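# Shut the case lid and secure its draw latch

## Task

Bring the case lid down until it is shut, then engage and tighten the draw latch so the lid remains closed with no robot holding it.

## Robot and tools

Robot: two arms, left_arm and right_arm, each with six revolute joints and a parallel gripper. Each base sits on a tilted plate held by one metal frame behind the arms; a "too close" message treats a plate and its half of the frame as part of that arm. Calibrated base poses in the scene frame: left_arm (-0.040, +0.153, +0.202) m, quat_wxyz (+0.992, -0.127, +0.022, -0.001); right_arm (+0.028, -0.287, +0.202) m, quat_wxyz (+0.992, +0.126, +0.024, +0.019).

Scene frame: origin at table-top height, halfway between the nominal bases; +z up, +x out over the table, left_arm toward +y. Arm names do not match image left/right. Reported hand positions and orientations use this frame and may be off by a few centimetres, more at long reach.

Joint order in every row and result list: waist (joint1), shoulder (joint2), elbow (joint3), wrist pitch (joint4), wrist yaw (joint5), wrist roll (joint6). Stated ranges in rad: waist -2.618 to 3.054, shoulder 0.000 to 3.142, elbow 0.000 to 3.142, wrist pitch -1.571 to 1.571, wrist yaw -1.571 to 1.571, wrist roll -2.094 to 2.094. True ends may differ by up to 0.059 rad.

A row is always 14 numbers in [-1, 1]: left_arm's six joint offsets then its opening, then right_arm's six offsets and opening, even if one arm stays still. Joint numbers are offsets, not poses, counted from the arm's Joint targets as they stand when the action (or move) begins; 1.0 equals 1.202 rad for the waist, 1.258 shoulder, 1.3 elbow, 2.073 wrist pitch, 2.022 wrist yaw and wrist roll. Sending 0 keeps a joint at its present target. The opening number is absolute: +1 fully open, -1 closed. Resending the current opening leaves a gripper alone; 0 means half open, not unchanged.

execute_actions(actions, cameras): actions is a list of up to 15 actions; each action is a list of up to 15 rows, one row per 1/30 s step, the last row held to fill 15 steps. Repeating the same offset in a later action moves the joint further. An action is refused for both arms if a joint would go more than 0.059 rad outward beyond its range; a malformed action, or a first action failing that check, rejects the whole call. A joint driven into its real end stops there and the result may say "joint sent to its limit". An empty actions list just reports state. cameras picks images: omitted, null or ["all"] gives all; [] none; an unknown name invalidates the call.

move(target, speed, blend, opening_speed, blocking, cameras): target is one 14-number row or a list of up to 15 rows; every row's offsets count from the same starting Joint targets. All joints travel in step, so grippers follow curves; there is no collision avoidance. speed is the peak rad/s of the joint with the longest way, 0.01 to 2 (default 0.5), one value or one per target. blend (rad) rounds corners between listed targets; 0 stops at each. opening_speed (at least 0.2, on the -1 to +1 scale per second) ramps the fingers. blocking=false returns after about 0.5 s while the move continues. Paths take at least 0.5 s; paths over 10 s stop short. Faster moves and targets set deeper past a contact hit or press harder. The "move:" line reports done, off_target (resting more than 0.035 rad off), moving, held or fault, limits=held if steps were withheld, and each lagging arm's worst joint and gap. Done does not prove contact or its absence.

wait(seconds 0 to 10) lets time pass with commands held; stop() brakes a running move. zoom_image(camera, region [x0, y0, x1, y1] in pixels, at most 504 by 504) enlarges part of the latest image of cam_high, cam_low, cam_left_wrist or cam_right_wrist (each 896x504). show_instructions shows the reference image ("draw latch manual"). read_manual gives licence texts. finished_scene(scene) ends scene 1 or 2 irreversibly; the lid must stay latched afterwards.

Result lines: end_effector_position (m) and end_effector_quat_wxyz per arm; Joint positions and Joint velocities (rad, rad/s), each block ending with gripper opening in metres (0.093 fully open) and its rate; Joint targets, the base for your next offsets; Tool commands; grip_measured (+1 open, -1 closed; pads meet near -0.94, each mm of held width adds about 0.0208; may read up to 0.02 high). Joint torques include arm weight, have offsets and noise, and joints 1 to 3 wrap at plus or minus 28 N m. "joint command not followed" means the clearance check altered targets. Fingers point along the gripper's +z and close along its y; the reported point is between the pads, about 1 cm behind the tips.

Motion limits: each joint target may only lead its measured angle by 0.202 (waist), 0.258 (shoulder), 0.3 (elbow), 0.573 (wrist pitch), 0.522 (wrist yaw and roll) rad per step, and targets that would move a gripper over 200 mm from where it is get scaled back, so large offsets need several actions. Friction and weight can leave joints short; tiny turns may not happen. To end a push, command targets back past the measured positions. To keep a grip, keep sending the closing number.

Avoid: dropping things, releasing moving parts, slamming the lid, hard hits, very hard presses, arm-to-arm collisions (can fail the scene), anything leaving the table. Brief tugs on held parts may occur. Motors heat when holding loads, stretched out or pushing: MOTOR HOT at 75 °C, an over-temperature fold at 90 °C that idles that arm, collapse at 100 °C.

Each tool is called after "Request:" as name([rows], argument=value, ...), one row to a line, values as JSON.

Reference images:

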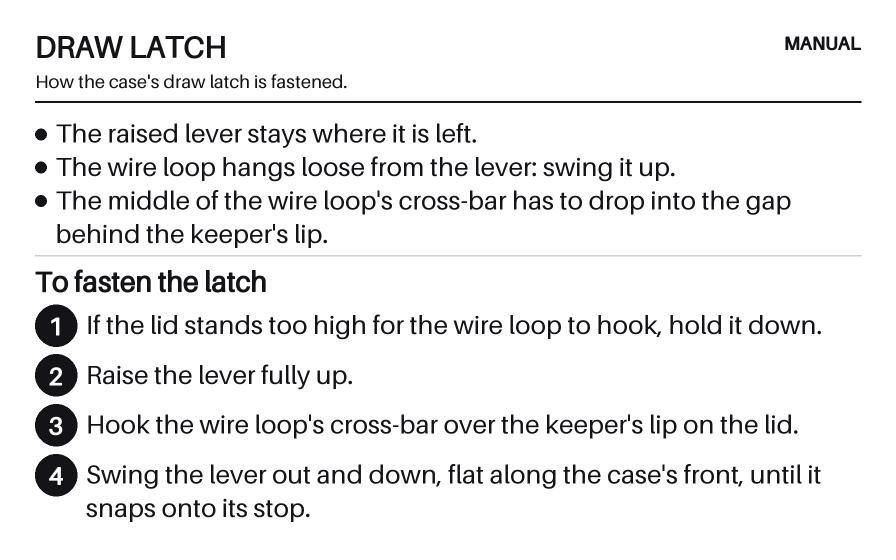

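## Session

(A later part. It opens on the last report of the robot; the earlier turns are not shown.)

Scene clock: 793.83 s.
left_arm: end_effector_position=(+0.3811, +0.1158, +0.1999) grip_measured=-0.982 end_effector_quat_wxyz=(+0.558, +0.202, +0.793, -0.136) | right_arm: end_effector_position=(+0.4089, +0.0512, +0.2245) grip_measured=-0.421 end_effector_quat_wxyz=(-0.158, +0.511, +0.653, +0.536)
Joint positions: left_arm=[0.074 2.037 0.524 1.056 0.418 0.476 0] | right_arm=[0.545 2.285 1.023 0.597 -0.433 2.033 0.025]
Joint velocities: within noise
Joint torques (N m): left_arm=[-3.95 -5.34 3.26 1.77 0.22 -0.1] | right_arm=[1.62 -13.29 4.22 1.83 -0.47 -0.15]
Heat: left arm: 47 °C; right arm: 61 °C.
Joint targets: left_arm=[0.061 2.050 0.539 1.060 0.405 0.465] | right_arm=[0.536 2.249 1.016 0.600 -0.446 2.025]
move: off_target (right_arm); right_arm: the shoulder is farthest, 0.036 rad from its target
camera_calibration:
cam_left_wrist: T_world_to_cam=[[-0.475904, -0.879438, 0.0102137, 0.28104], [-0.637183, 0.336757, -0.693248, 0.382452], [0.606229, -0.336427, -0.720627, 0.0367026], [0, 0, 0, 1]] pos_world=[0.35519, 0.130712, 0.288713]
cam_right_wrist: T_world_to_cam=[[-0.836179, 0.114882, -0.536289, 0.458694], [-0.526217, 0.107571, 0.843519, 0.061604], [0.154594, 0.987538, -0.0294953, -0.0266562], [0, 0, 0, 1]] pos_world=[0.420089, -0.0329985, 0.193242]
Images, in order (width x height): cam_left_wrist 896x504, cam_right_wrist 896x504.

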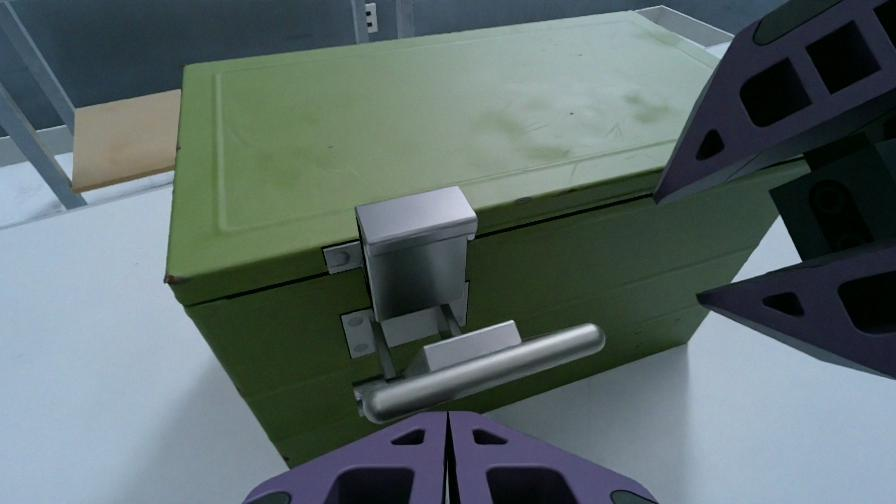

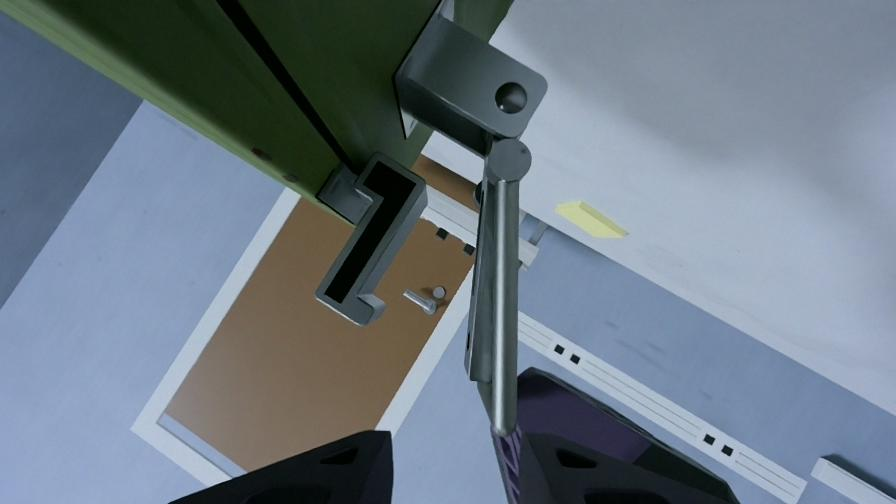

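Request:
move([
  [0,0,0,0,0,0,-1,-0.0715,-0.2377,0,0,0,0,-0.42],
  [0,0,0,0,0,0,-1,-0.03,-0.2377,-0.0438,0.1143,0.047,-1,-0.42],
], speed=[0.5,0.9], cameras=["cam_left_wrist","cam_right_wrist"])

Scene clock: 900.90 s.
left_arm: end_effector_position=(+0.3811, +0.1158, +0.1999) grip_measured=-0.982 end_effector_quat_wxyz=(+0.558, +0.202, +0.793, -0.136) | right_arm: end_effector_position=(+0.4663, -0.0084, +0.3948) grip_measured=-0.421 end_effector_quat_wxyz=(+0.584, -0.223, +0.673, +0.396)
Joint positions: left_arm=[0.074 2.037 0.524 1.056 0.418 0.476 0] | right_arm=[0.492 1.969 0.967 0.82 -0.363 0.012 0.025]
Joint velocities: within noise
Joint torques (N m): left_arm=[-3.93 -5.38 3.28 1.77 0.22 -0.1] | right_arm=[2.88 -10.55 5.44 2.2 -0.13 -0.11]
Heat: left arm: 46 °C; right arm: 66 °C.
Joint targets: left_arm=[0.061 2.050 0.539 1.060 0.405 0.465] | right_arm=[0.501 1.950 0.959 0.837 -0.350 0.003]
move: done
camera_calibration:
cam_left_wrist: T_world_to_cam=[[-0.475904, -0.879438, 0.0102137, 0.28104], [-0.637183, 0.336757, -0.693248, 0.382452], [0.606229, -0.336427, -0.720627, 0.0367026], [0, 0, 0, 1]] pos_world=[0.35519, 0.130712, 0.288713]
cam_right_wrist: T_world_to_cam=[[0.769673, -0.57259, -0.282389, -0.249928], [-0.448005, -0.169263, -0.877862, 0.595349], [0.454857, 0.802179, -0.3868, 0.0279041], [0, 0, 0, 1]] pos_world=[0.44639, -0.0647194, 0.462851]
Images, in order (width x height): cam_left_wrist 896x504, cam_right_wrist 896x504.

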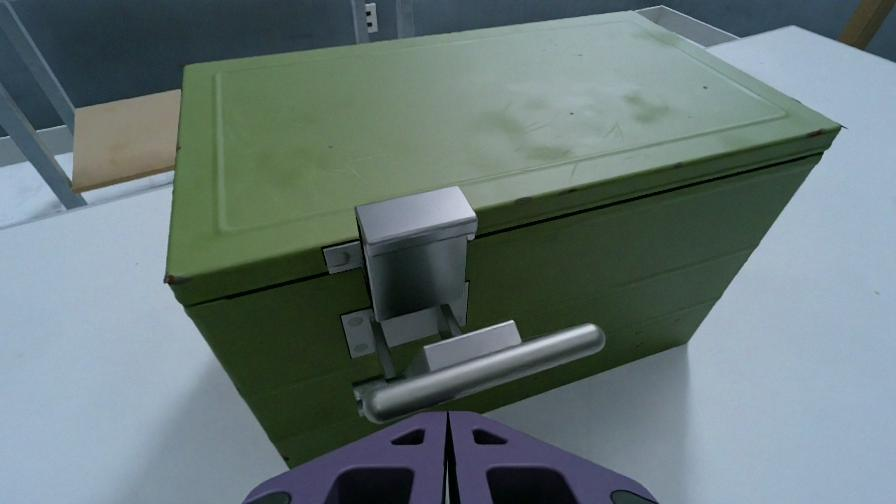

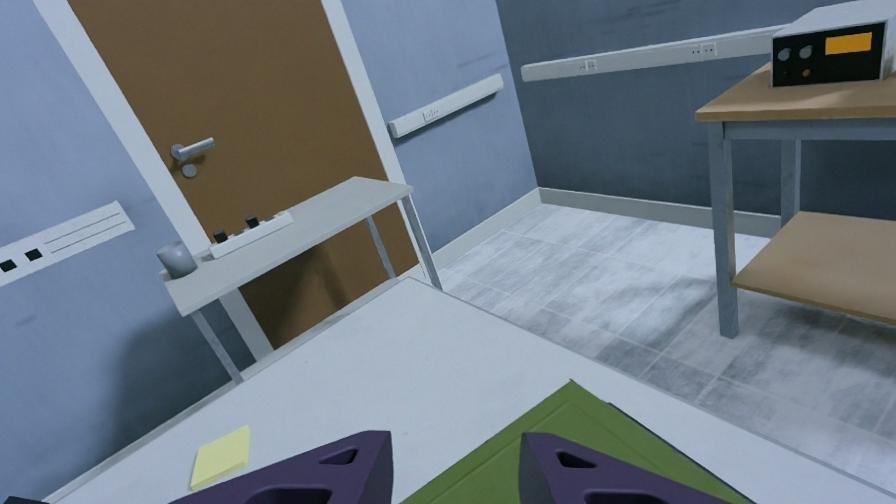

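Request:
move([
  [0,0,0,0,0,0,-1,0,0.3259,0,0,0,-0.2117,-1],
  [0,0,0,0,0,0,-1,0.07,0.3561,0,0,0,-0.2117,-1],
], speed=[0.5,0.3], cameras=["cam_left_wrist","cam_right_wrist"])

Scene clock: 915.73 s.
left_arm: end_effector_position=(+0.3811, +0.1158, +0.1999) grip_measured=-0.982 end_effector_quat_wxyz=(+0.558, +0.202, +0.793, -0.136) | right_arm: end_effector_position=(+0.3970, +0.0614, +0.1999) grip_measured=-0.973 end_effector_quat_wxyz=(+0.484, -0.439, +0.692, +0.306)
Joint positions: left_arm=[0.074 2.037 0.524 1.056 0.418 0.476 0] | right_arm=[0.585 2.387 0.961 0.834 -0.359 -0.416 0]
Joint velocities: within noise
Joint torques (N m): left_arm=[-3.93 -5.33 3.26 1.77 0.23 -0.1] | right_arm=[2.09 -9.16 4.11 1.97 -0.26 -0.12]
Heat: left arm: 46 °C; right arm: 63 °C.
Joint targets: left_arm=[0.061 2.050 0.539 1.060 0.405 0.465] | right_arm=[0.585 2.398 0.959 0.837 -0.350 -0.425]
move: done
camera_calibration:
cam_left_wrist: T_world_to_cam=[[-0.475904, -0.879438, 0.0102137, 0.28104], [-0.637183, 0.336757, -0.693248, 0.382452], [0.606229, -0.336427, -0.720627, 0.0367026], [0, 0, 0, 1]] pos_world=[0.35519, 0.130712, 0.288713]
cam_right_wrist: T_world_to_cam=[[0.90846, -0.417727, -0.0143148, -0.329862], [-0.299038, -0.625649, -0.720513, 0.34245], [0.292022, 0.658838, -0.693293, 0.0627089], [0, 0, 0, 1]] pos_world=[0.38376, 0.0351459, 0.285493]
Images, in order (width x height): cam_left_wrist 896x504, cam_right_wrist 896x504.

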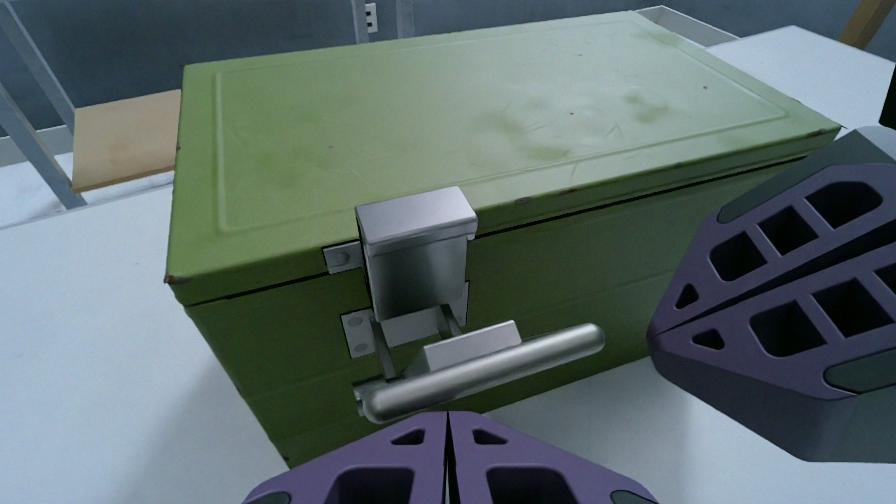

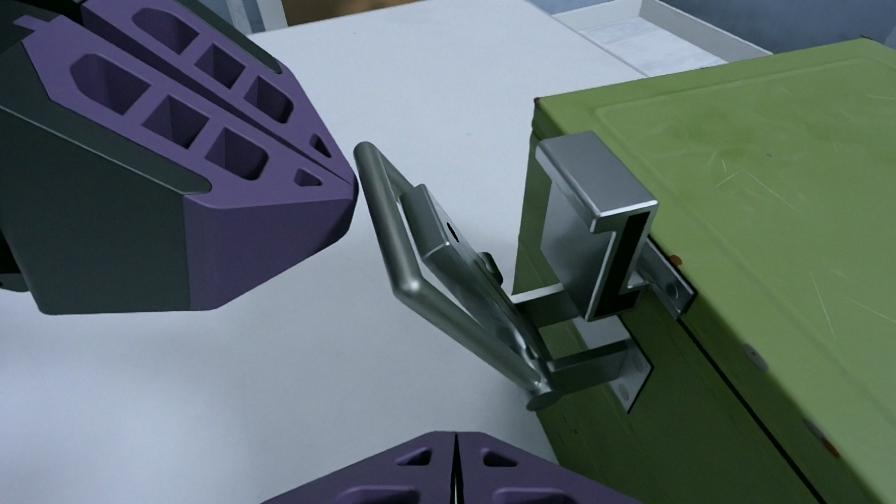

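Request:
move([
  [0,0,0,0,0,0,-1,0.0366,0,0,0,0,0,-1],
  [0,0,0,0,0,0,-1,0.0433,0.0326,0.0562,-0.0178,-0.0025,0,-1],
], speed=0.2, cameras=["cam_left_wrist","cam_right_wrist"])

Request:
zoom_image(camera="cam_right_wrist", region=[250, 100, 650, 500])

Scene clock: 951.47 s.
left_arm: end_effector_position=(+0.3811, +0.1158, +0.1999) grip_measured=-0.982 end_effector_quat_wxyz=(+0.558, +0.202, +0.793, -0.136) | right_arm: end_effector_position=(+0.3894, +0.0834, +0.1984) grip_measured=-0.973 end_effector_quat_wxyz=(+0.479, -0.455, +0.682, +0.314)
Joint positions: left_arm=[0.074 2.037 0.524 1.056 0.418 0.476 0] | right_arm=[0.627 2.425 1.013 0.814 -0.358 -0.417 0]
Joint velocities: within noise
Joint torques (N m): left_arm=[-3.96 -5.37 3.25 1.77 0.21 -0.1] | right_arm=[3.17 -9.21 5.94 1.88 -0.34 -0.11]
Heat: left arm: 46 °C; right arm: 55 °C.
Joint targets: left_arm=[0.061 2.050 0.539 1.060 0.405 0.465] | right_arm=[0.637 2.439 1.032 0.800 -0.356 -0.425]
move: done
camera_calibration:
cam_left_wrist: T_world_to_cam=[[-0.475904, -0.879438, 0.0102137, 0.28104], [-0.637183, 0.336757, -0.693248, 0.382452], [0.606229, -0.336427, -0.720627, 0.0367026], [0, 0, 0, 1]] pos_world=[0.35519, 0.130712, 0.288713]
cam_right_wrist: T_world_to_cam=[[0.925292, -0.379185, -0.00729212, -0.324993], [-0.267554, -0.639021, -0.721157, 0.341854], [0.268792, 0.669232, -0.692733, 0.0574555], [0, 0, 0, 1]] pos_world=[0.376734, 0.0567684, 0.283962]
Images, in order (width x height): cam_left_wrist 896x504, cam_right_wrist 896x504.

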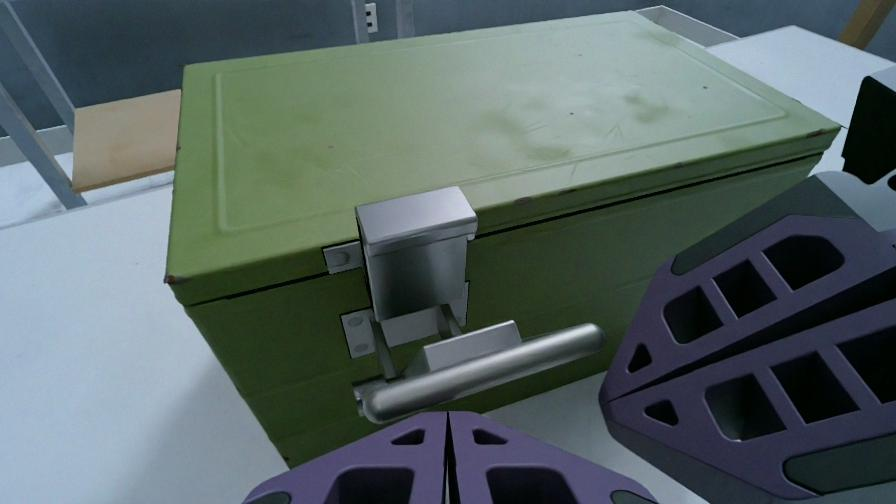

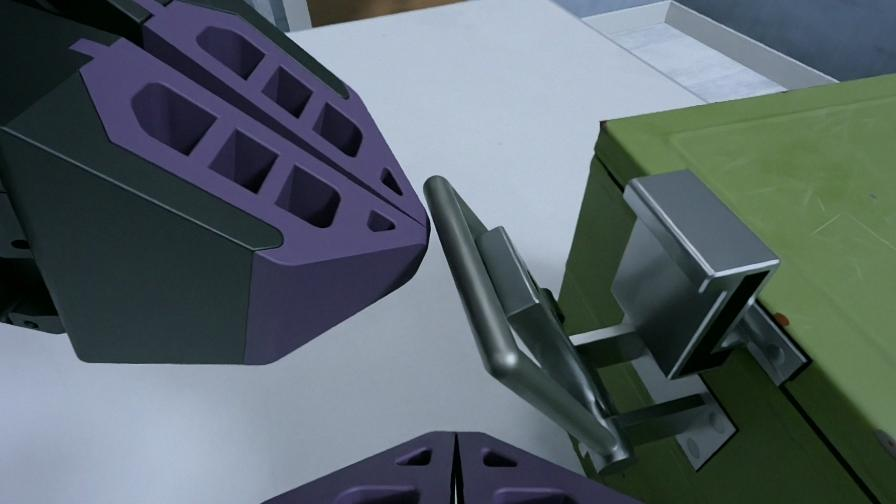

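Scaled by 1.260 from the camera's 896x504 image, which has a finer 1280x720 frame.

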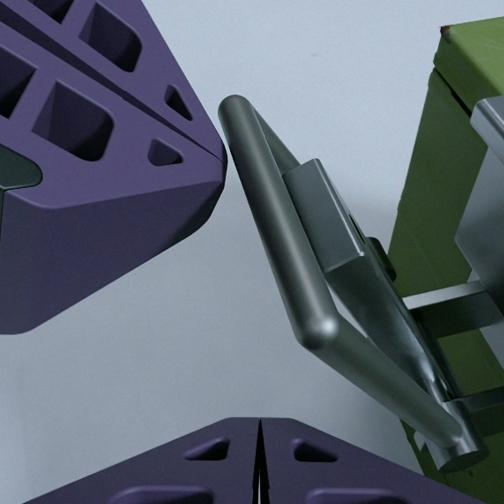

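Request:
move(target=[0,0,0,0,0,0,-1,-0.045,-0.0016,0.0638,-0.0444,-0.0242,0,-1], speed=0.15, cameras=["cam_left_wrist","cam_right_wrist"])

Request:
zoom_image(camera="cam_right_wrist", region=[250, 100, 650, 500])

Scene clock: 961.03 s.
left_arm: end_effector_position=(+0.3811, +0.1158, +0.1999) grip_measured=-0.982 end_effector_quat_wxyz=(+0.558, +0.202, +0.793, -0.136) | right_arm: end_effector_position=(+0.4112, +0.0816, +0.2043) grip_measured=-0.973 end_effector_quat_wxyz=(+0.473, -0.449, +0.686, +0.322)
Joint positions: left_arm=[0.074 2.037 0.524 1.056 0.418 0.476 0] | right_arm=[0.591 2.425 1.094 0.719 -0.396 -0.417 0]
Joint velocities: within noise
Joint torques (N m): left_arm=[-3.95 -5.35 3.28 1.78 0.22 -0.1] | right_arm=[1.8 -9.7 6.32 1.82 -0.47 -0.1]
Heat: left arm: 46 °C; right arm: 55 °C.
Joint targets: left_arm=[0.061 2.050 0.539 1.060 0.405 0.465] | right_arm=[0.583 2.437 1.115 0.708 -0.404 -0.425]
move: done
camera_calibration:
cam_left_wrist: T_world_to_cam=[[-0.475904, -0.879438, 0.0102137, 0.28104], [-0.637183, 0.336757, -0.693248, 0.382452], [0.606229, -0.336427, -0.720627, 0.0367026], [0, 0, 0, 1]] pos_world=[0.35519, 0.130712, 0.288713]
cam_right_wrist: T_world_to_cam=[[0.924855, -0.378837, -0.0335474, -0.340205], [-0.285375, -0.632957, -0.719671, 0.357302], [0.251404, 0.675165, -0.693505, 0.0637508], [0, 0, 0, 1]] pos_world=[0.400578, 0.0542328, 0.289938]
Images, in order (width x height): cam_left_wrist 896x504, cam_right_wrist 896x504.

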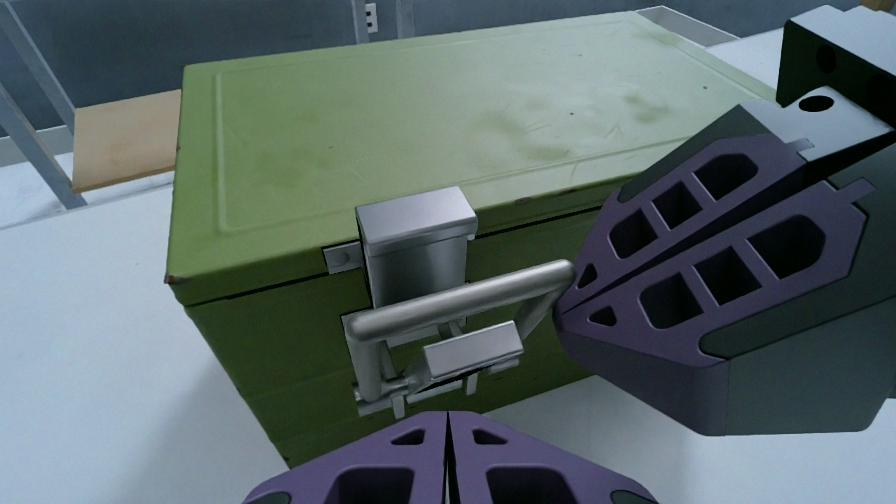

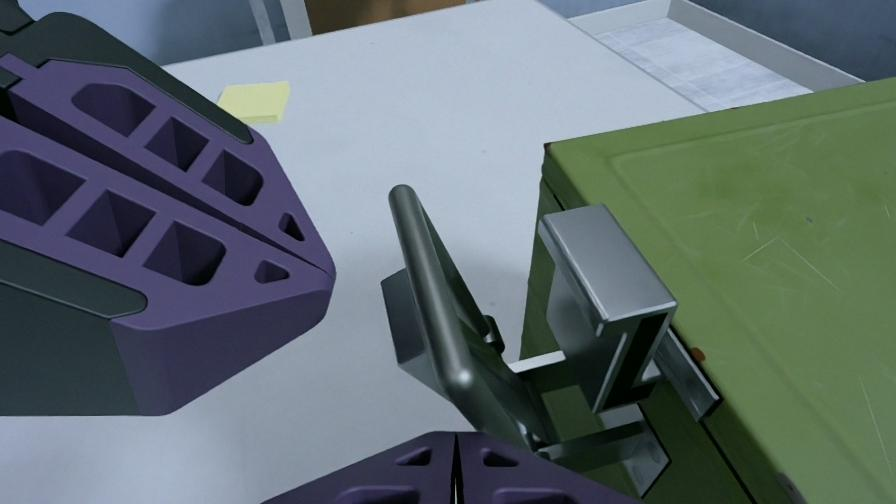

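Scaled by 1.260 from the camera's 896x504 image, which has a finer 1280x720 frame.

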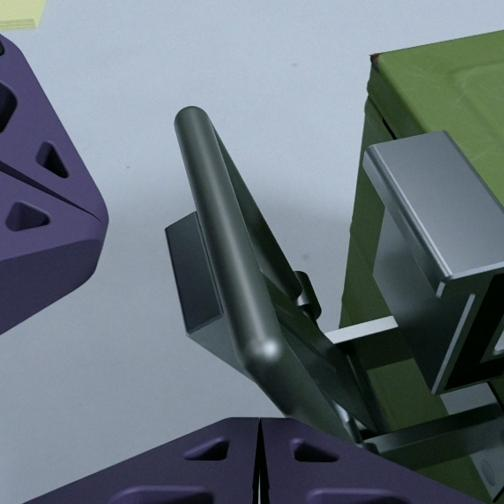

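Request:
move(target=[0,0,0,0,0,0,-1,-0.0266,0.0143,0.0531,-0.0285,-0.0129,0,-1], speed=0.1, cameras=["cam_left_wrist","cam_right_wrist"])

Scene clock: 969.20 s.
left_arm: end_effector_position=(+0.3811, +0.1158, +0.1999) grip_measured=-0.982 end_effector_quat_wxyz=(+0.558, +0.202, +0.793, -0.136) | right_arm: end_effector_position=(+0.4308, +0.0788, +0.2067) grip_measured=-0.973 end_effector_quat_wxyz=(+0.472, -0.441, +0.690, +0.326)
Joint positions: left_arm=[0.074 2.037 0.524 1.056 0.418 0.476 0] | right_arm=[0.559 2.44 1.162 0.663 -0.42 -0.417 0]
Joint velocities: within noise
Joint torques (N m): left_arm=[-3.96 -5.37 3.25 1.77 0.22 -0.1] | right_arm=[1.91 -9.78 6.71 1.79 -0.45 -0.12]
Heat: left arm: 46 °C; right arm: 55 °C.
Joint targets: left_arm=[0.061 2.050 0.539 1.060 0.405 0.465] | right_arm=[0.551 2.455 1.184 0.649 -0.431 -0.425]
move: done
camera_calibration:
cam_left_wrist: T_world_to_cam=[[-0.475904, -0.879438, 0.0102137, 0.28104], [-0.637183, 0.336757, -0.693248, 0.382452], [0.606229, -0.336427, -0.720627, 0.0367026], [0, 0, 0, 1]] pos_world=[0.35519, 0.130712, 0.288713]
cam_right_wrist: T_world_to_cam=[[0.920768, -0.387061, -0.0486897, -0.353848], [-0.300244, -0.623427, -0.721936, 0.368987], [0.249079, 0.679354, -0.690244, 0.0623368], [0, 0, 0, 1]] pos_world=[0.421071, 0.0507269, 0.292184]
Images, in order (width x height): cam_left_wrist 896x504, cam_right_wrist 896x504.

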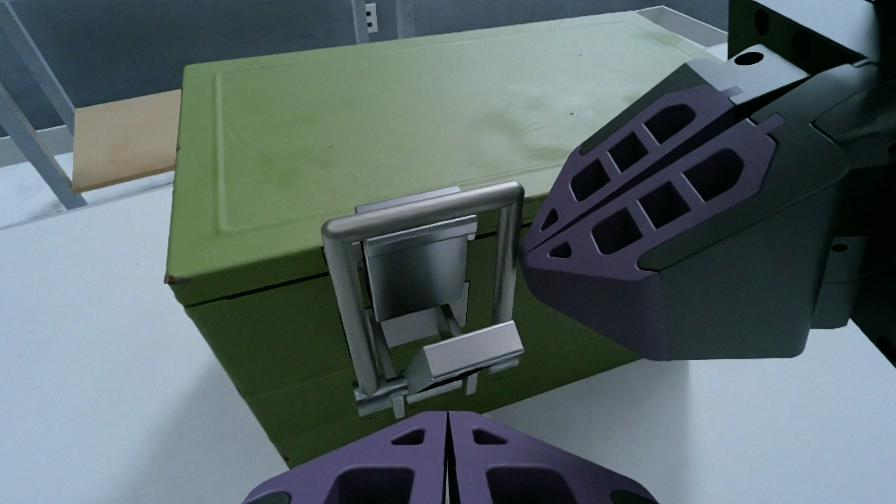

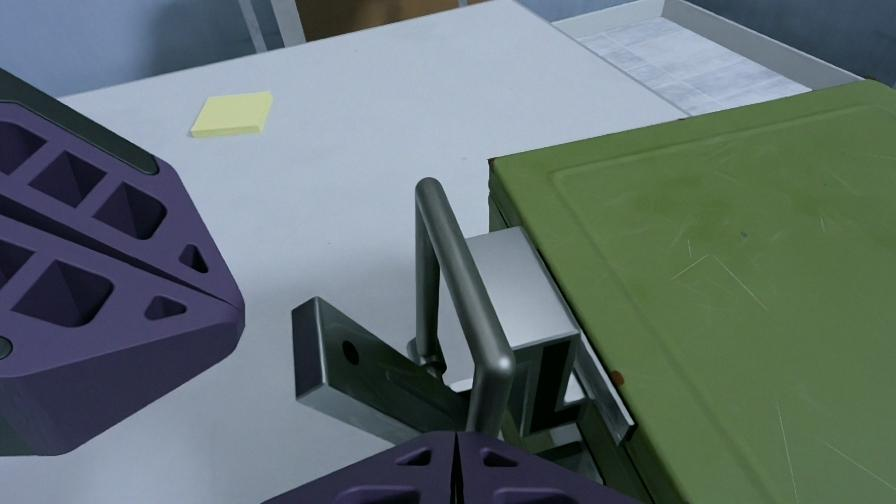

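Request:
move(target=[0,0,0,0,0,0,-1,-0.0141,0.0064,0.0231,-0.013,-0.0064,0,-1], speed=0.1, cameras=["cam_left_wrist","cam_right_wrist"])

Scene clock: 982.07 s.
left_arm: end_effector_position=(+0.3811, +0.1158, +0.1999) grip_measured=-0.982 end_effector_quat_wxyz=(+0.558, +0.202, +0.793, -0.136) | right_arm: end_effector_position=(+0.4399, +0.0758, +0.2062) grip_measured=-0.973 end_effector_quat_wxyz=(+0.470, -0.437, +0.693, +0.328)
Joint positions: left_arm=[0.074 2.037 0.524 1.056 0.418 0.476 0] | right_arm=[0.542 2.448 1.192 0.636 -0.432 -0.417 0]
Joint velocities: within noise
Joint torques (N m): left_arm=[-3.99 -5.37 3.22 1.78 0.22 -0.1] | right_arm=[1.81 -9.65 6.86 1.79 -0.47 -0.11]
Heat: left arm: 46 °C; right arm: 55 °C.
Joint targets: left_arm=[0.061 2.050 0.539 1.060 0.405 0.465] | right_arm=[0.534 2.463 1.214 0.622 -0.443 -0.425]
move: done
camera_calibration:
cam_left_wrist: T_world_to_cam=[[-0.475904, -0.879438, 0.0102137, 0.28104], [-0.637183, 0.336757, -0.693248, 0.382452], [0.606229, -0.336427, -0.720627, 0.0367026], [0, 0, 0, 1]] pos_world=[0.35519, 0.130712, 0.288713]
cam_right_wrist: T_world_to_cam=[[0.918076, -0.392134, -0.0580207, -0.359909], [-0.31039, -0.620085, -0.720523, 0.373451], [0.246564, 0.679504, -0.691, 0.0629952], [0, 0, 0, 1]] pos_world=[0.430807, 0.0476334, 0.291728]
Images, in order (width x height): cam_left_wrist 896x504, cam_right_wrist 896x504.

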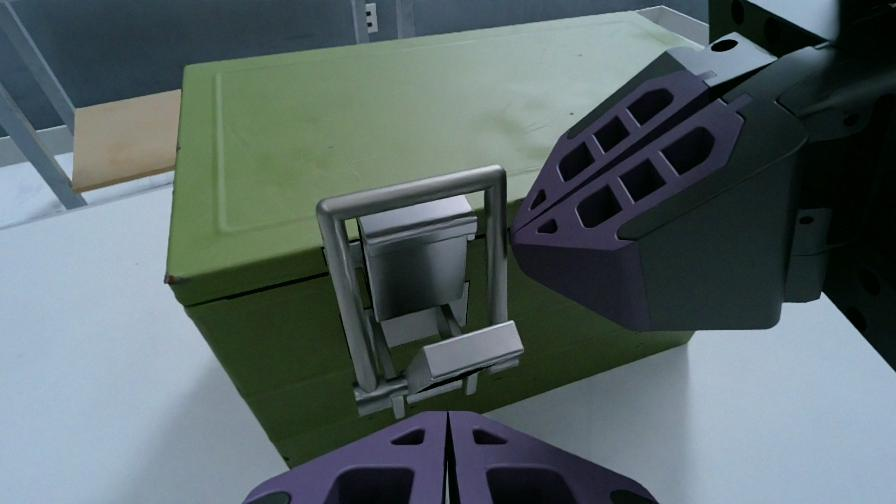

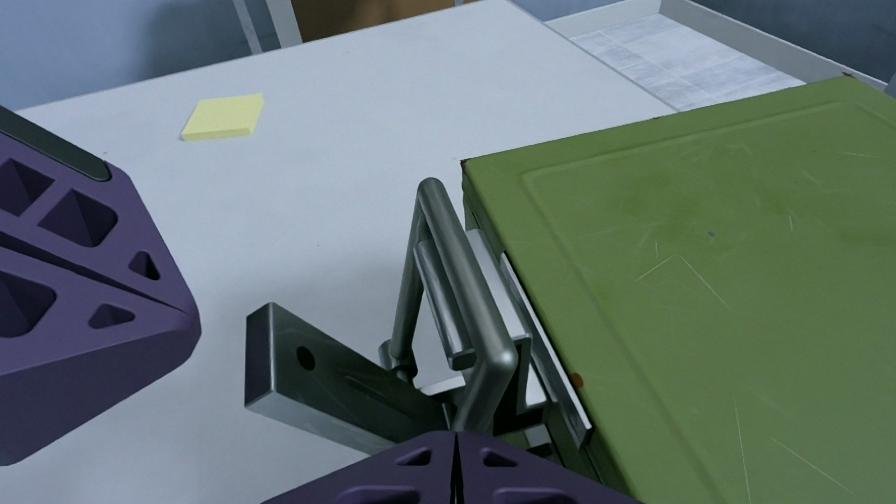

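Request:
move(target=[0,0,0,0,0,0,-1,-0.015,0.0064,0.0346,-0.0203,-0.0079,0,-1], speed=0.1, cameras=["cam_left_wrist","cam_right_wrist"])

Scene clock: 992.07 s.
left_arm: end_effector_position=(+0.3811, +0.1158, +0.1999) grip_measured=-0.982 end_effector_quat_wxyz=(+0.558, +0.202, +0.793, -0.136) | right_arm: end_effector_position=(+0.4517, +0.0738, +0.2085) grip_measured=-0.973 end_effector_quat_wxyz=(+0.468, -0.434, +0.695, +0.331)
Joint positions: left_arm=[0.074 2.037 0.524 1.056 0.418 0.476 0] | right_arm=[0.524 2.456 1.238 0.594 -0.447 -0.417 0]
Joint velocities: within noise
Joint torques (N m): left_arm=[-3.95 -5.37 3.28 1.78 0.23 -0.1] | right_arm=[2.07 -10.09 7.04 1.74 -0.47 -0.09]
Heat: left arm: 46 °C; right arm: 55 °C.
Joint targets: left_arm=[0.061 2.050 0.539 1.060 0.405 0.465] | right_arm=[0.516 2.471 1.259 0.580 -0.459 -0.425]
move: done
camera_calibration:
cam_left_wrist: T_world_to_cam=[[-0.475904, -0.879438, 0.0102137, 0.28104], [-0.637183, 0.336757, -0.693248, 0.382452], [0.606229, -0.336427, -0.720627, 0.0367026], [0, 0, 0, 1]] pos_world=[0.35519, 0.130712, 0.288713]
cam_right_wrist: T_world_to_cam=[[0.916232, -0.394626, -0.0692027, -0.367988], [-0.319585, -0.615696, -0.720266, 0.381246], [0.241628, 0.682047, -0.690237, 0.0649691], [0, 0, 0, 1]] pos_world=[0.443304, 0.045202, 0.293977]
Images, in order (width x height): cam_left_wrist 896x504, cam_right_wrist 896x504.

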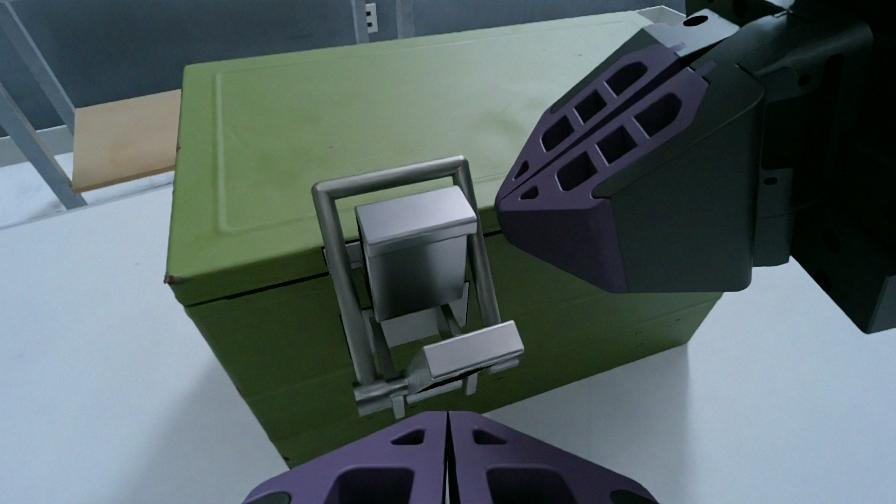

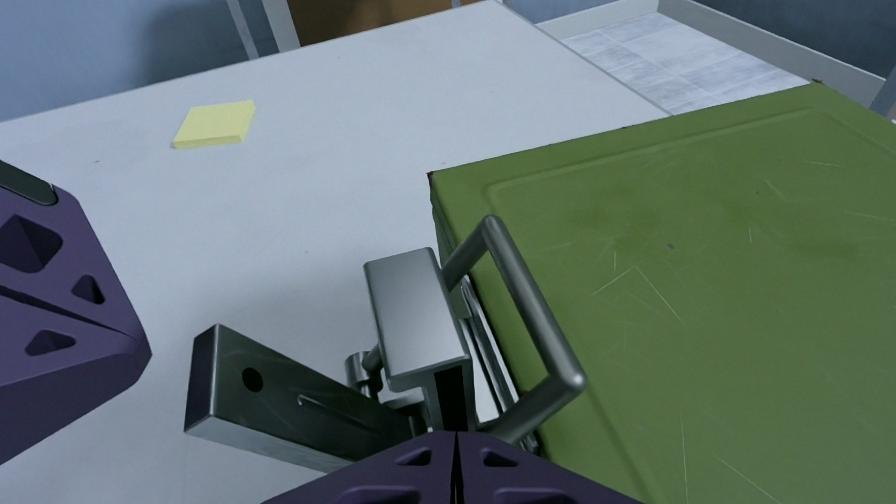

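Request:
zoom_image(camera="cam_left_wrist", region=[300, 140, 560, 440])

Request:
move([
  [0,0,0,0,0,0,-1,0.0574,-0.058,-0.2308,0.124,0.0539,0,-1],
  [0,0,0,0,0,0,-1,-0.1481,0.1963,-0.1777,0.3642,-0.2023,0.013,-1],
], speed=0.4, cameras=["cam_left_wrist","cam_right_wrist"])

Scaled by 1.680 from the camera's 896x504 image, which has a finer 1280x720 frame.

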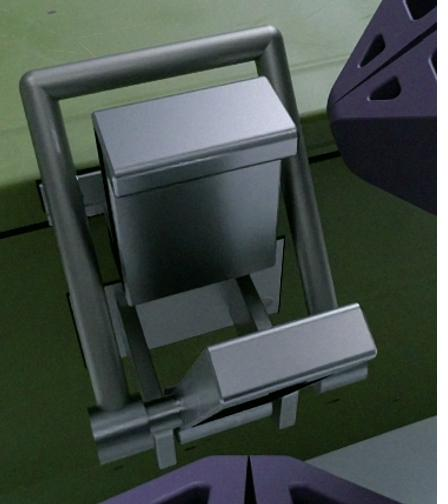

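Scene clock: 1038.77 s.
left_arm: end_effector_position=(+0.3811, +0.1158, +0.1999) grip_measured=-0.982 end_effector_quat_wxyz=(+0.558, +0.202, +0.793, -0.136) | right_arm: end_effector_position=(+0.4042, +0.0192, +0.1627) grip_measured=-0.973 end_effector_quat_wxyz=(+0.559, -0.427, +0.572, +0.423)
Joint positions: left_arm=[0.074 2.037 0.524 1.056 0.418 0.476 0] | right_arm=[0.344 2.707 1.013 1.317 -0.856 -0.408 0]
Joint velocities: within noise
Joint torques (N m): left_arm=[-3.96 -5.33 3.26 1.77 0.22 -0.1] | right_arm=[2.14 -9.22 3.78 2.01 -0.49 0.05]
Heat: left arm: 46 °C; right arm: 53 °C.
Joint targets: left_arm=[0.061 2.050 0.539 1.060 0.405 0.465] | right_arm=[0.338 2.718 1.028 1.335 -0.868 -0.399]
move: done
camera_calibration:
cam_left_wrist: T_world_to_cam=[[-0.475904, -0.879438, 0.0102137, 0.28104], [-0.637183, 0.336757, -0.693248, 0.382452], [0.606229, -0.336427, -0.720627, 0.0367026], [0, 0, 0, 1]] pos_world=[0.35519, 0.130712, 0.288713]
cam_right_wrist: T_world_to_cam=[[0.964784, -0.26242, -0.0180955, -0.379745], [-0.125785, -0.39984, -0.907913, 0.247538], [0.231019, 0.878216, -0.418767, 0.0384424], [0, 0, 0, 1]] pos_world=[0.388627, -0.034438, 0.233969]
Images, in order (width x height): cam_left_wrist 896x504, cam_right_wrist 896x504.

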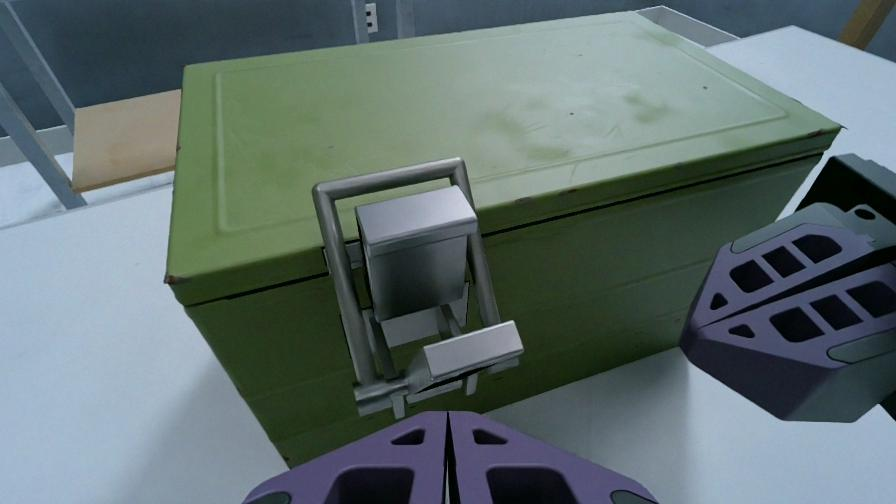

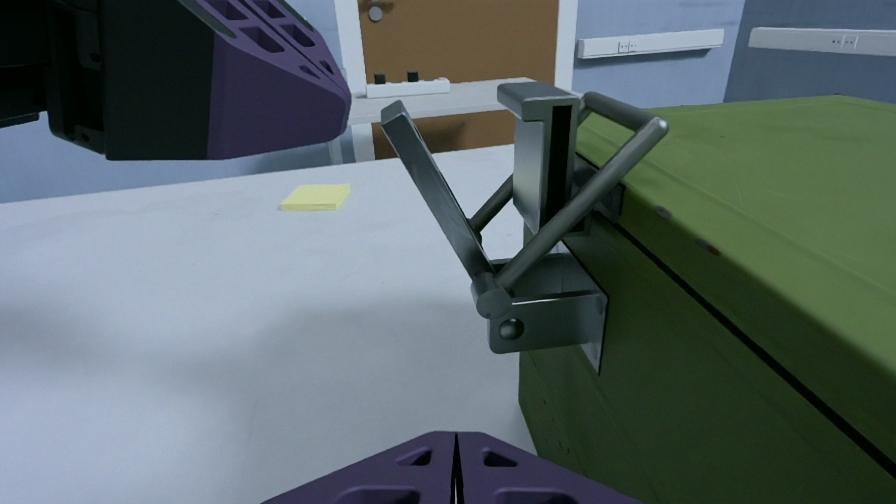

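Request:
move([
  [0,-0.004,-0.0646,0.0555,0,0,-1,0,0,0,0,0,0,-1],
  [-0.2063,-0.004,-0.0646,0.0555,-0.2774,-0.1271,-0.26,0,0,0,0,0,0,-1],
], speed=0.4, cameras=["cam_left_wrist","cam_right_wrist"])

Scene clock: 1083.50 s.
left_arm: end_effector_position=(+0.3730, +0.1032, +0.1989) grip_measured=-0.262 end_effector_quat_wxyz=(+0.530, +0.061, +0.845, -0.038) | right_arm: end_effector_position=(+0.4041, +0.0192, +0.1629) grip_measured=-0.973 end_effector_quat_wxyz=(+0.559, -0.427, +0.571, +0.424)
Joint positions: left_arm=[-0.175 2.037 0.458 1.147 -0.141 0.22 0.033] | right_arm=[0.344 2.707 1.013 1.318 -0.857 -0.408 0]
Joint velocities: within noise
Joint torques (N m): left_arm=[-3.77 -5.42 1.77 2.12 0.01 -0.1] | right_arm=[2.04 -9.29 3.62 1.95 -0.52 0.08]
Heat: left arm: 46 °C; right arm: 51 °C.
Joint targets: left_arm=[-0.187 2.045 0.455 1.175 -0.156 0.208] | right_arm=[0.338 2.718 1.028 1.335 -0.868 -0.399]
move: done
camera_calibration:
cam_left_wrist: T_world_to_cam=[[-0.145622, -0.989129, 0.0204564, 0.15222], [-0.781722, 0.102364, -0.615169, 0.443425], [0.606387, -0.105573, -0.78813, 0.0261715], [0, 0, 0, 1]] pos_world=[0.352932, 0.107938, 0.290294]
cam_right_wrist: T_world_to_cam=[[0.965014, -0.261585, -0.0179011, -0.379762], [-0.125057, -0.39919, -0.9083, 0.247482], [0.230452, 0.878761, -0.417937, 0.0386066], [0, 0, 0, 1]] pos_world=[0.388528, -0.034474, 0.234124]
Images, in order (width x height): cam_left_wrist 896x504, cam_right_wrist 896x504.

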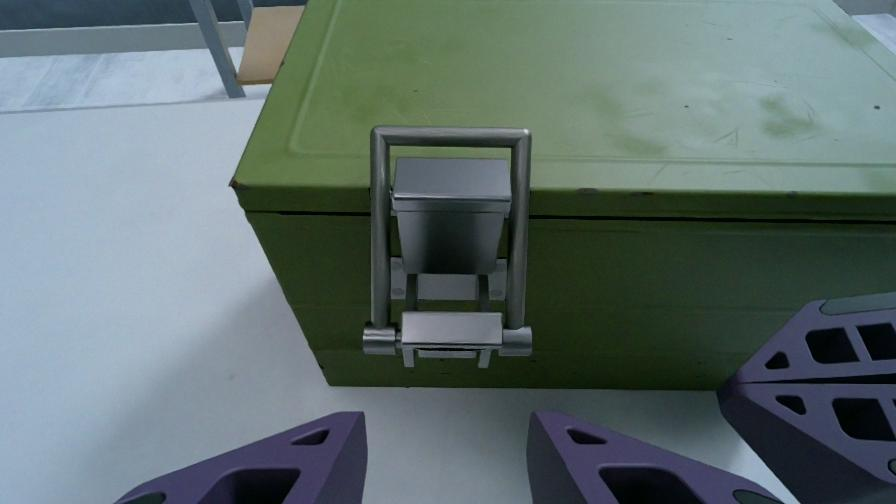

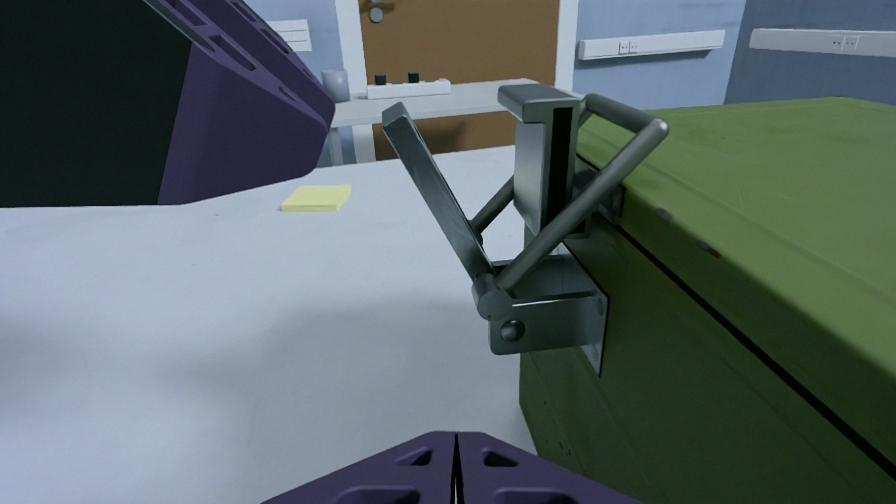

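Request:
move(target=[0.025,0.066,0.0892,0,0.0188,0,-0.26,0,0,0,0,0,0,-1], speed=0.15, cameras=["cam_left_wrist","cam_right_wrist"])

Scene clock: 1096.33 s.
left_arm: end_effector_position=(+0.3970, +0.1002, +0.1937) grip_measured=-0.262 end_effector_quat_wxyz=(+0.537, +0.057, +0.841, -0.038) | right_arm: end_effector_position=(+0.4041, +0.0192, +0.1629) grip_measured=-0.973 end_effector_quat_wxyz=(+0.559, -0.427, +0.571, +0.424)
Joint positions: left_arm=[-0.168 2.115 0.554 1.149 -0.136 0.219 0.033] | right_arm=[0.344 2.707 1.013 1.318 -0.857 -0.408 0]
Joint velocities: within noise
Joint torques (N m): left_arm=[-1.76 -5.63 3.56 2.1 0.39 -0.1] | right_arm=[1.88 -9.17 3.78 2 -0.5 0.06]
Heat: left arm: 47 °C; right arm: 51 °C.
Joint targets: left_arm=[-0.157 2.128 0.571 1.175 -0.118 0.208] | right_arm=[0.338 2.718 1.028 1.335 -0.868 -0.399]
move: done
camera_calibration:
cam_left_wrist: T_world_to_cam=[[-0.137875, -0.990173, 0.0234108, 0.149281], [-0.771499, 0.0925435, -0.629464, 0.459027], [0.621112, -0.104849, -0.776677, -0.000868812], [0, 0, 0, 1]] pos_world=[0.375261, 0.105242, 0.284772]
cam_right_wrist: T_world_to_cam=[[0.965014, -0.261585, -0.0179011, -0.379762], [-0.125057, -0.39919, -0.9083, 0.247482], [0.230452, 0.878761, -0.417937, 0.0386066], [0, 0, 0, 1]] pos_world=[0.388528, -0.034474, 0.234124]
Images, in order (width x height): cam_left_wrist 896x504, cam_right_wrist 896x504.

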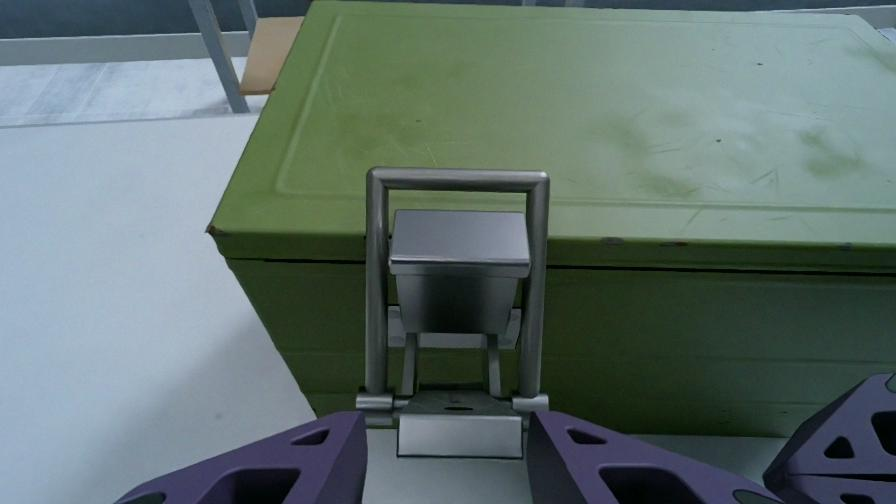

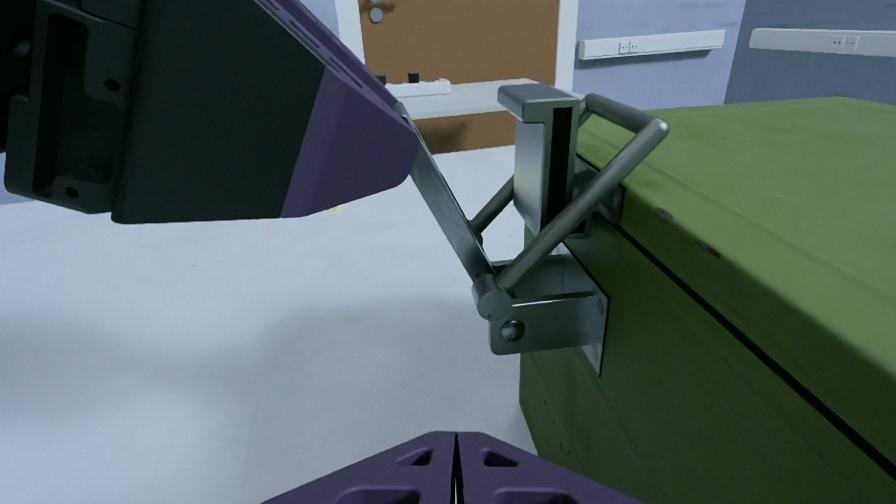

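Request:
move([
  [-0.0083,0.0115,0.0143,0,0,0,-0.26,0,0,0,0,0,0,-1],
  [-0.0083,0.0115,0.0143,0,0,0,-0.55,0,0,0,0,0,0,-1],
], speed=0.1, opening_speed=0.5, cameras=["cam_left_wrist","cam_right_wrist"])

Scene clock: 1105.17 s.
left_arm: end_effector_position=(+0.4012, +0.0978, +0.1927) grip_measured=-0.541 end_effector_quat_wxyz=(+0.539, +0.058, +0.839, -0.041) | right_arm: end_effector_position=(+0.4042, +0.0192, +0.1630) grip_measured=-0.973 end_effector_quat_wxyz=(+0.559, -0.427, +0.571, +0.424)
Joint positions: left_arm=[-0.168 2.131 0.572 1.149 -0.128 0.219 0.019] | right_arm=[0.344 2.707 1.013 1.318 -0.857 -0.408 0]
Joint velocities: within noise
Joint torques (N m): left_arm=[-2.8 -5.82 3.64 2.1 0.31 -0.1] | right_arm=[1.96 -9.28 3.6 1.98 -0.52 0.06]
Heat: left arm: 46 °C; right arm: 50 °C.
Joint targets: left_arm=[-0.167 2.143 0.590 1.175 -0.118 0.208] | right_arm=[0.338 2.718 1.028 1.335 -0.868 -0.399]
move: done
camera_calibration:
cam_left_wrist: T_world_to_cam=[[-0.144323, -0.989169, 0.026743, 0.149352], [-0.76847, 0.0950141, -0.632792, 0.460981], [0.623398, -0.111878, -0.773859, -0.00528451], [0, 0, 0, 1]] pos_world=[0.3791, 0.103344, 0.283622]
cam_right_wrist: T_world_to_cam=[[0.964995, -0.261675, -0.0176077, -0.379828], [-0.124785, -0.399051, -0.908398, 0.247444], [0.230679, 0.878797, -0.417736, 0.0385078], [0, 0, 0, 1]] pos_world=[0.388526, -0.0344893, 0.234176]
Images, in order (width x height): cam_left_wrist 896x504, cam_right_wrist 896x504.

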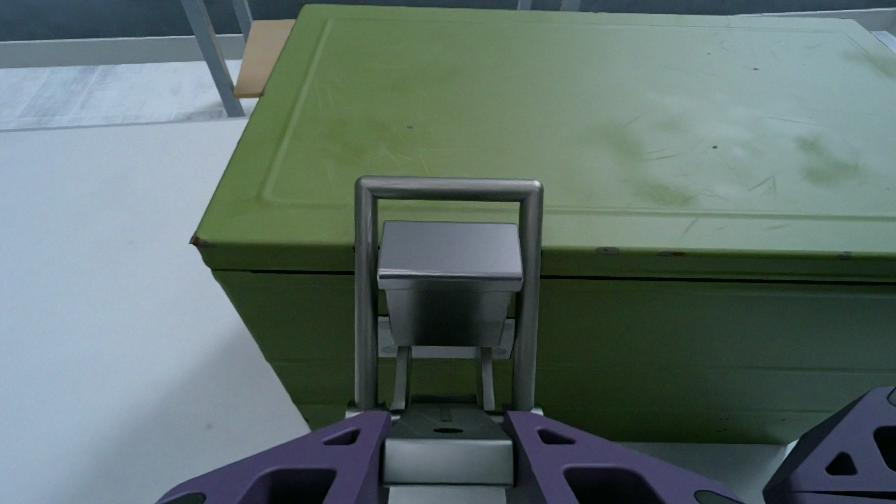

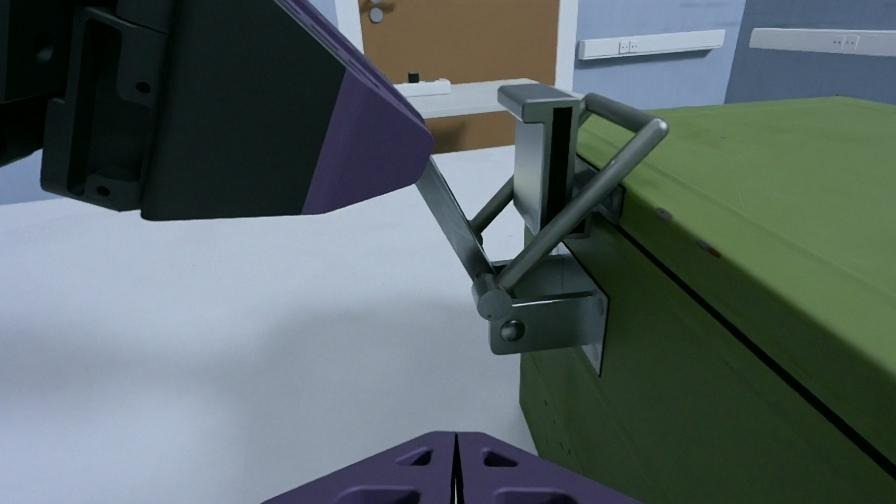

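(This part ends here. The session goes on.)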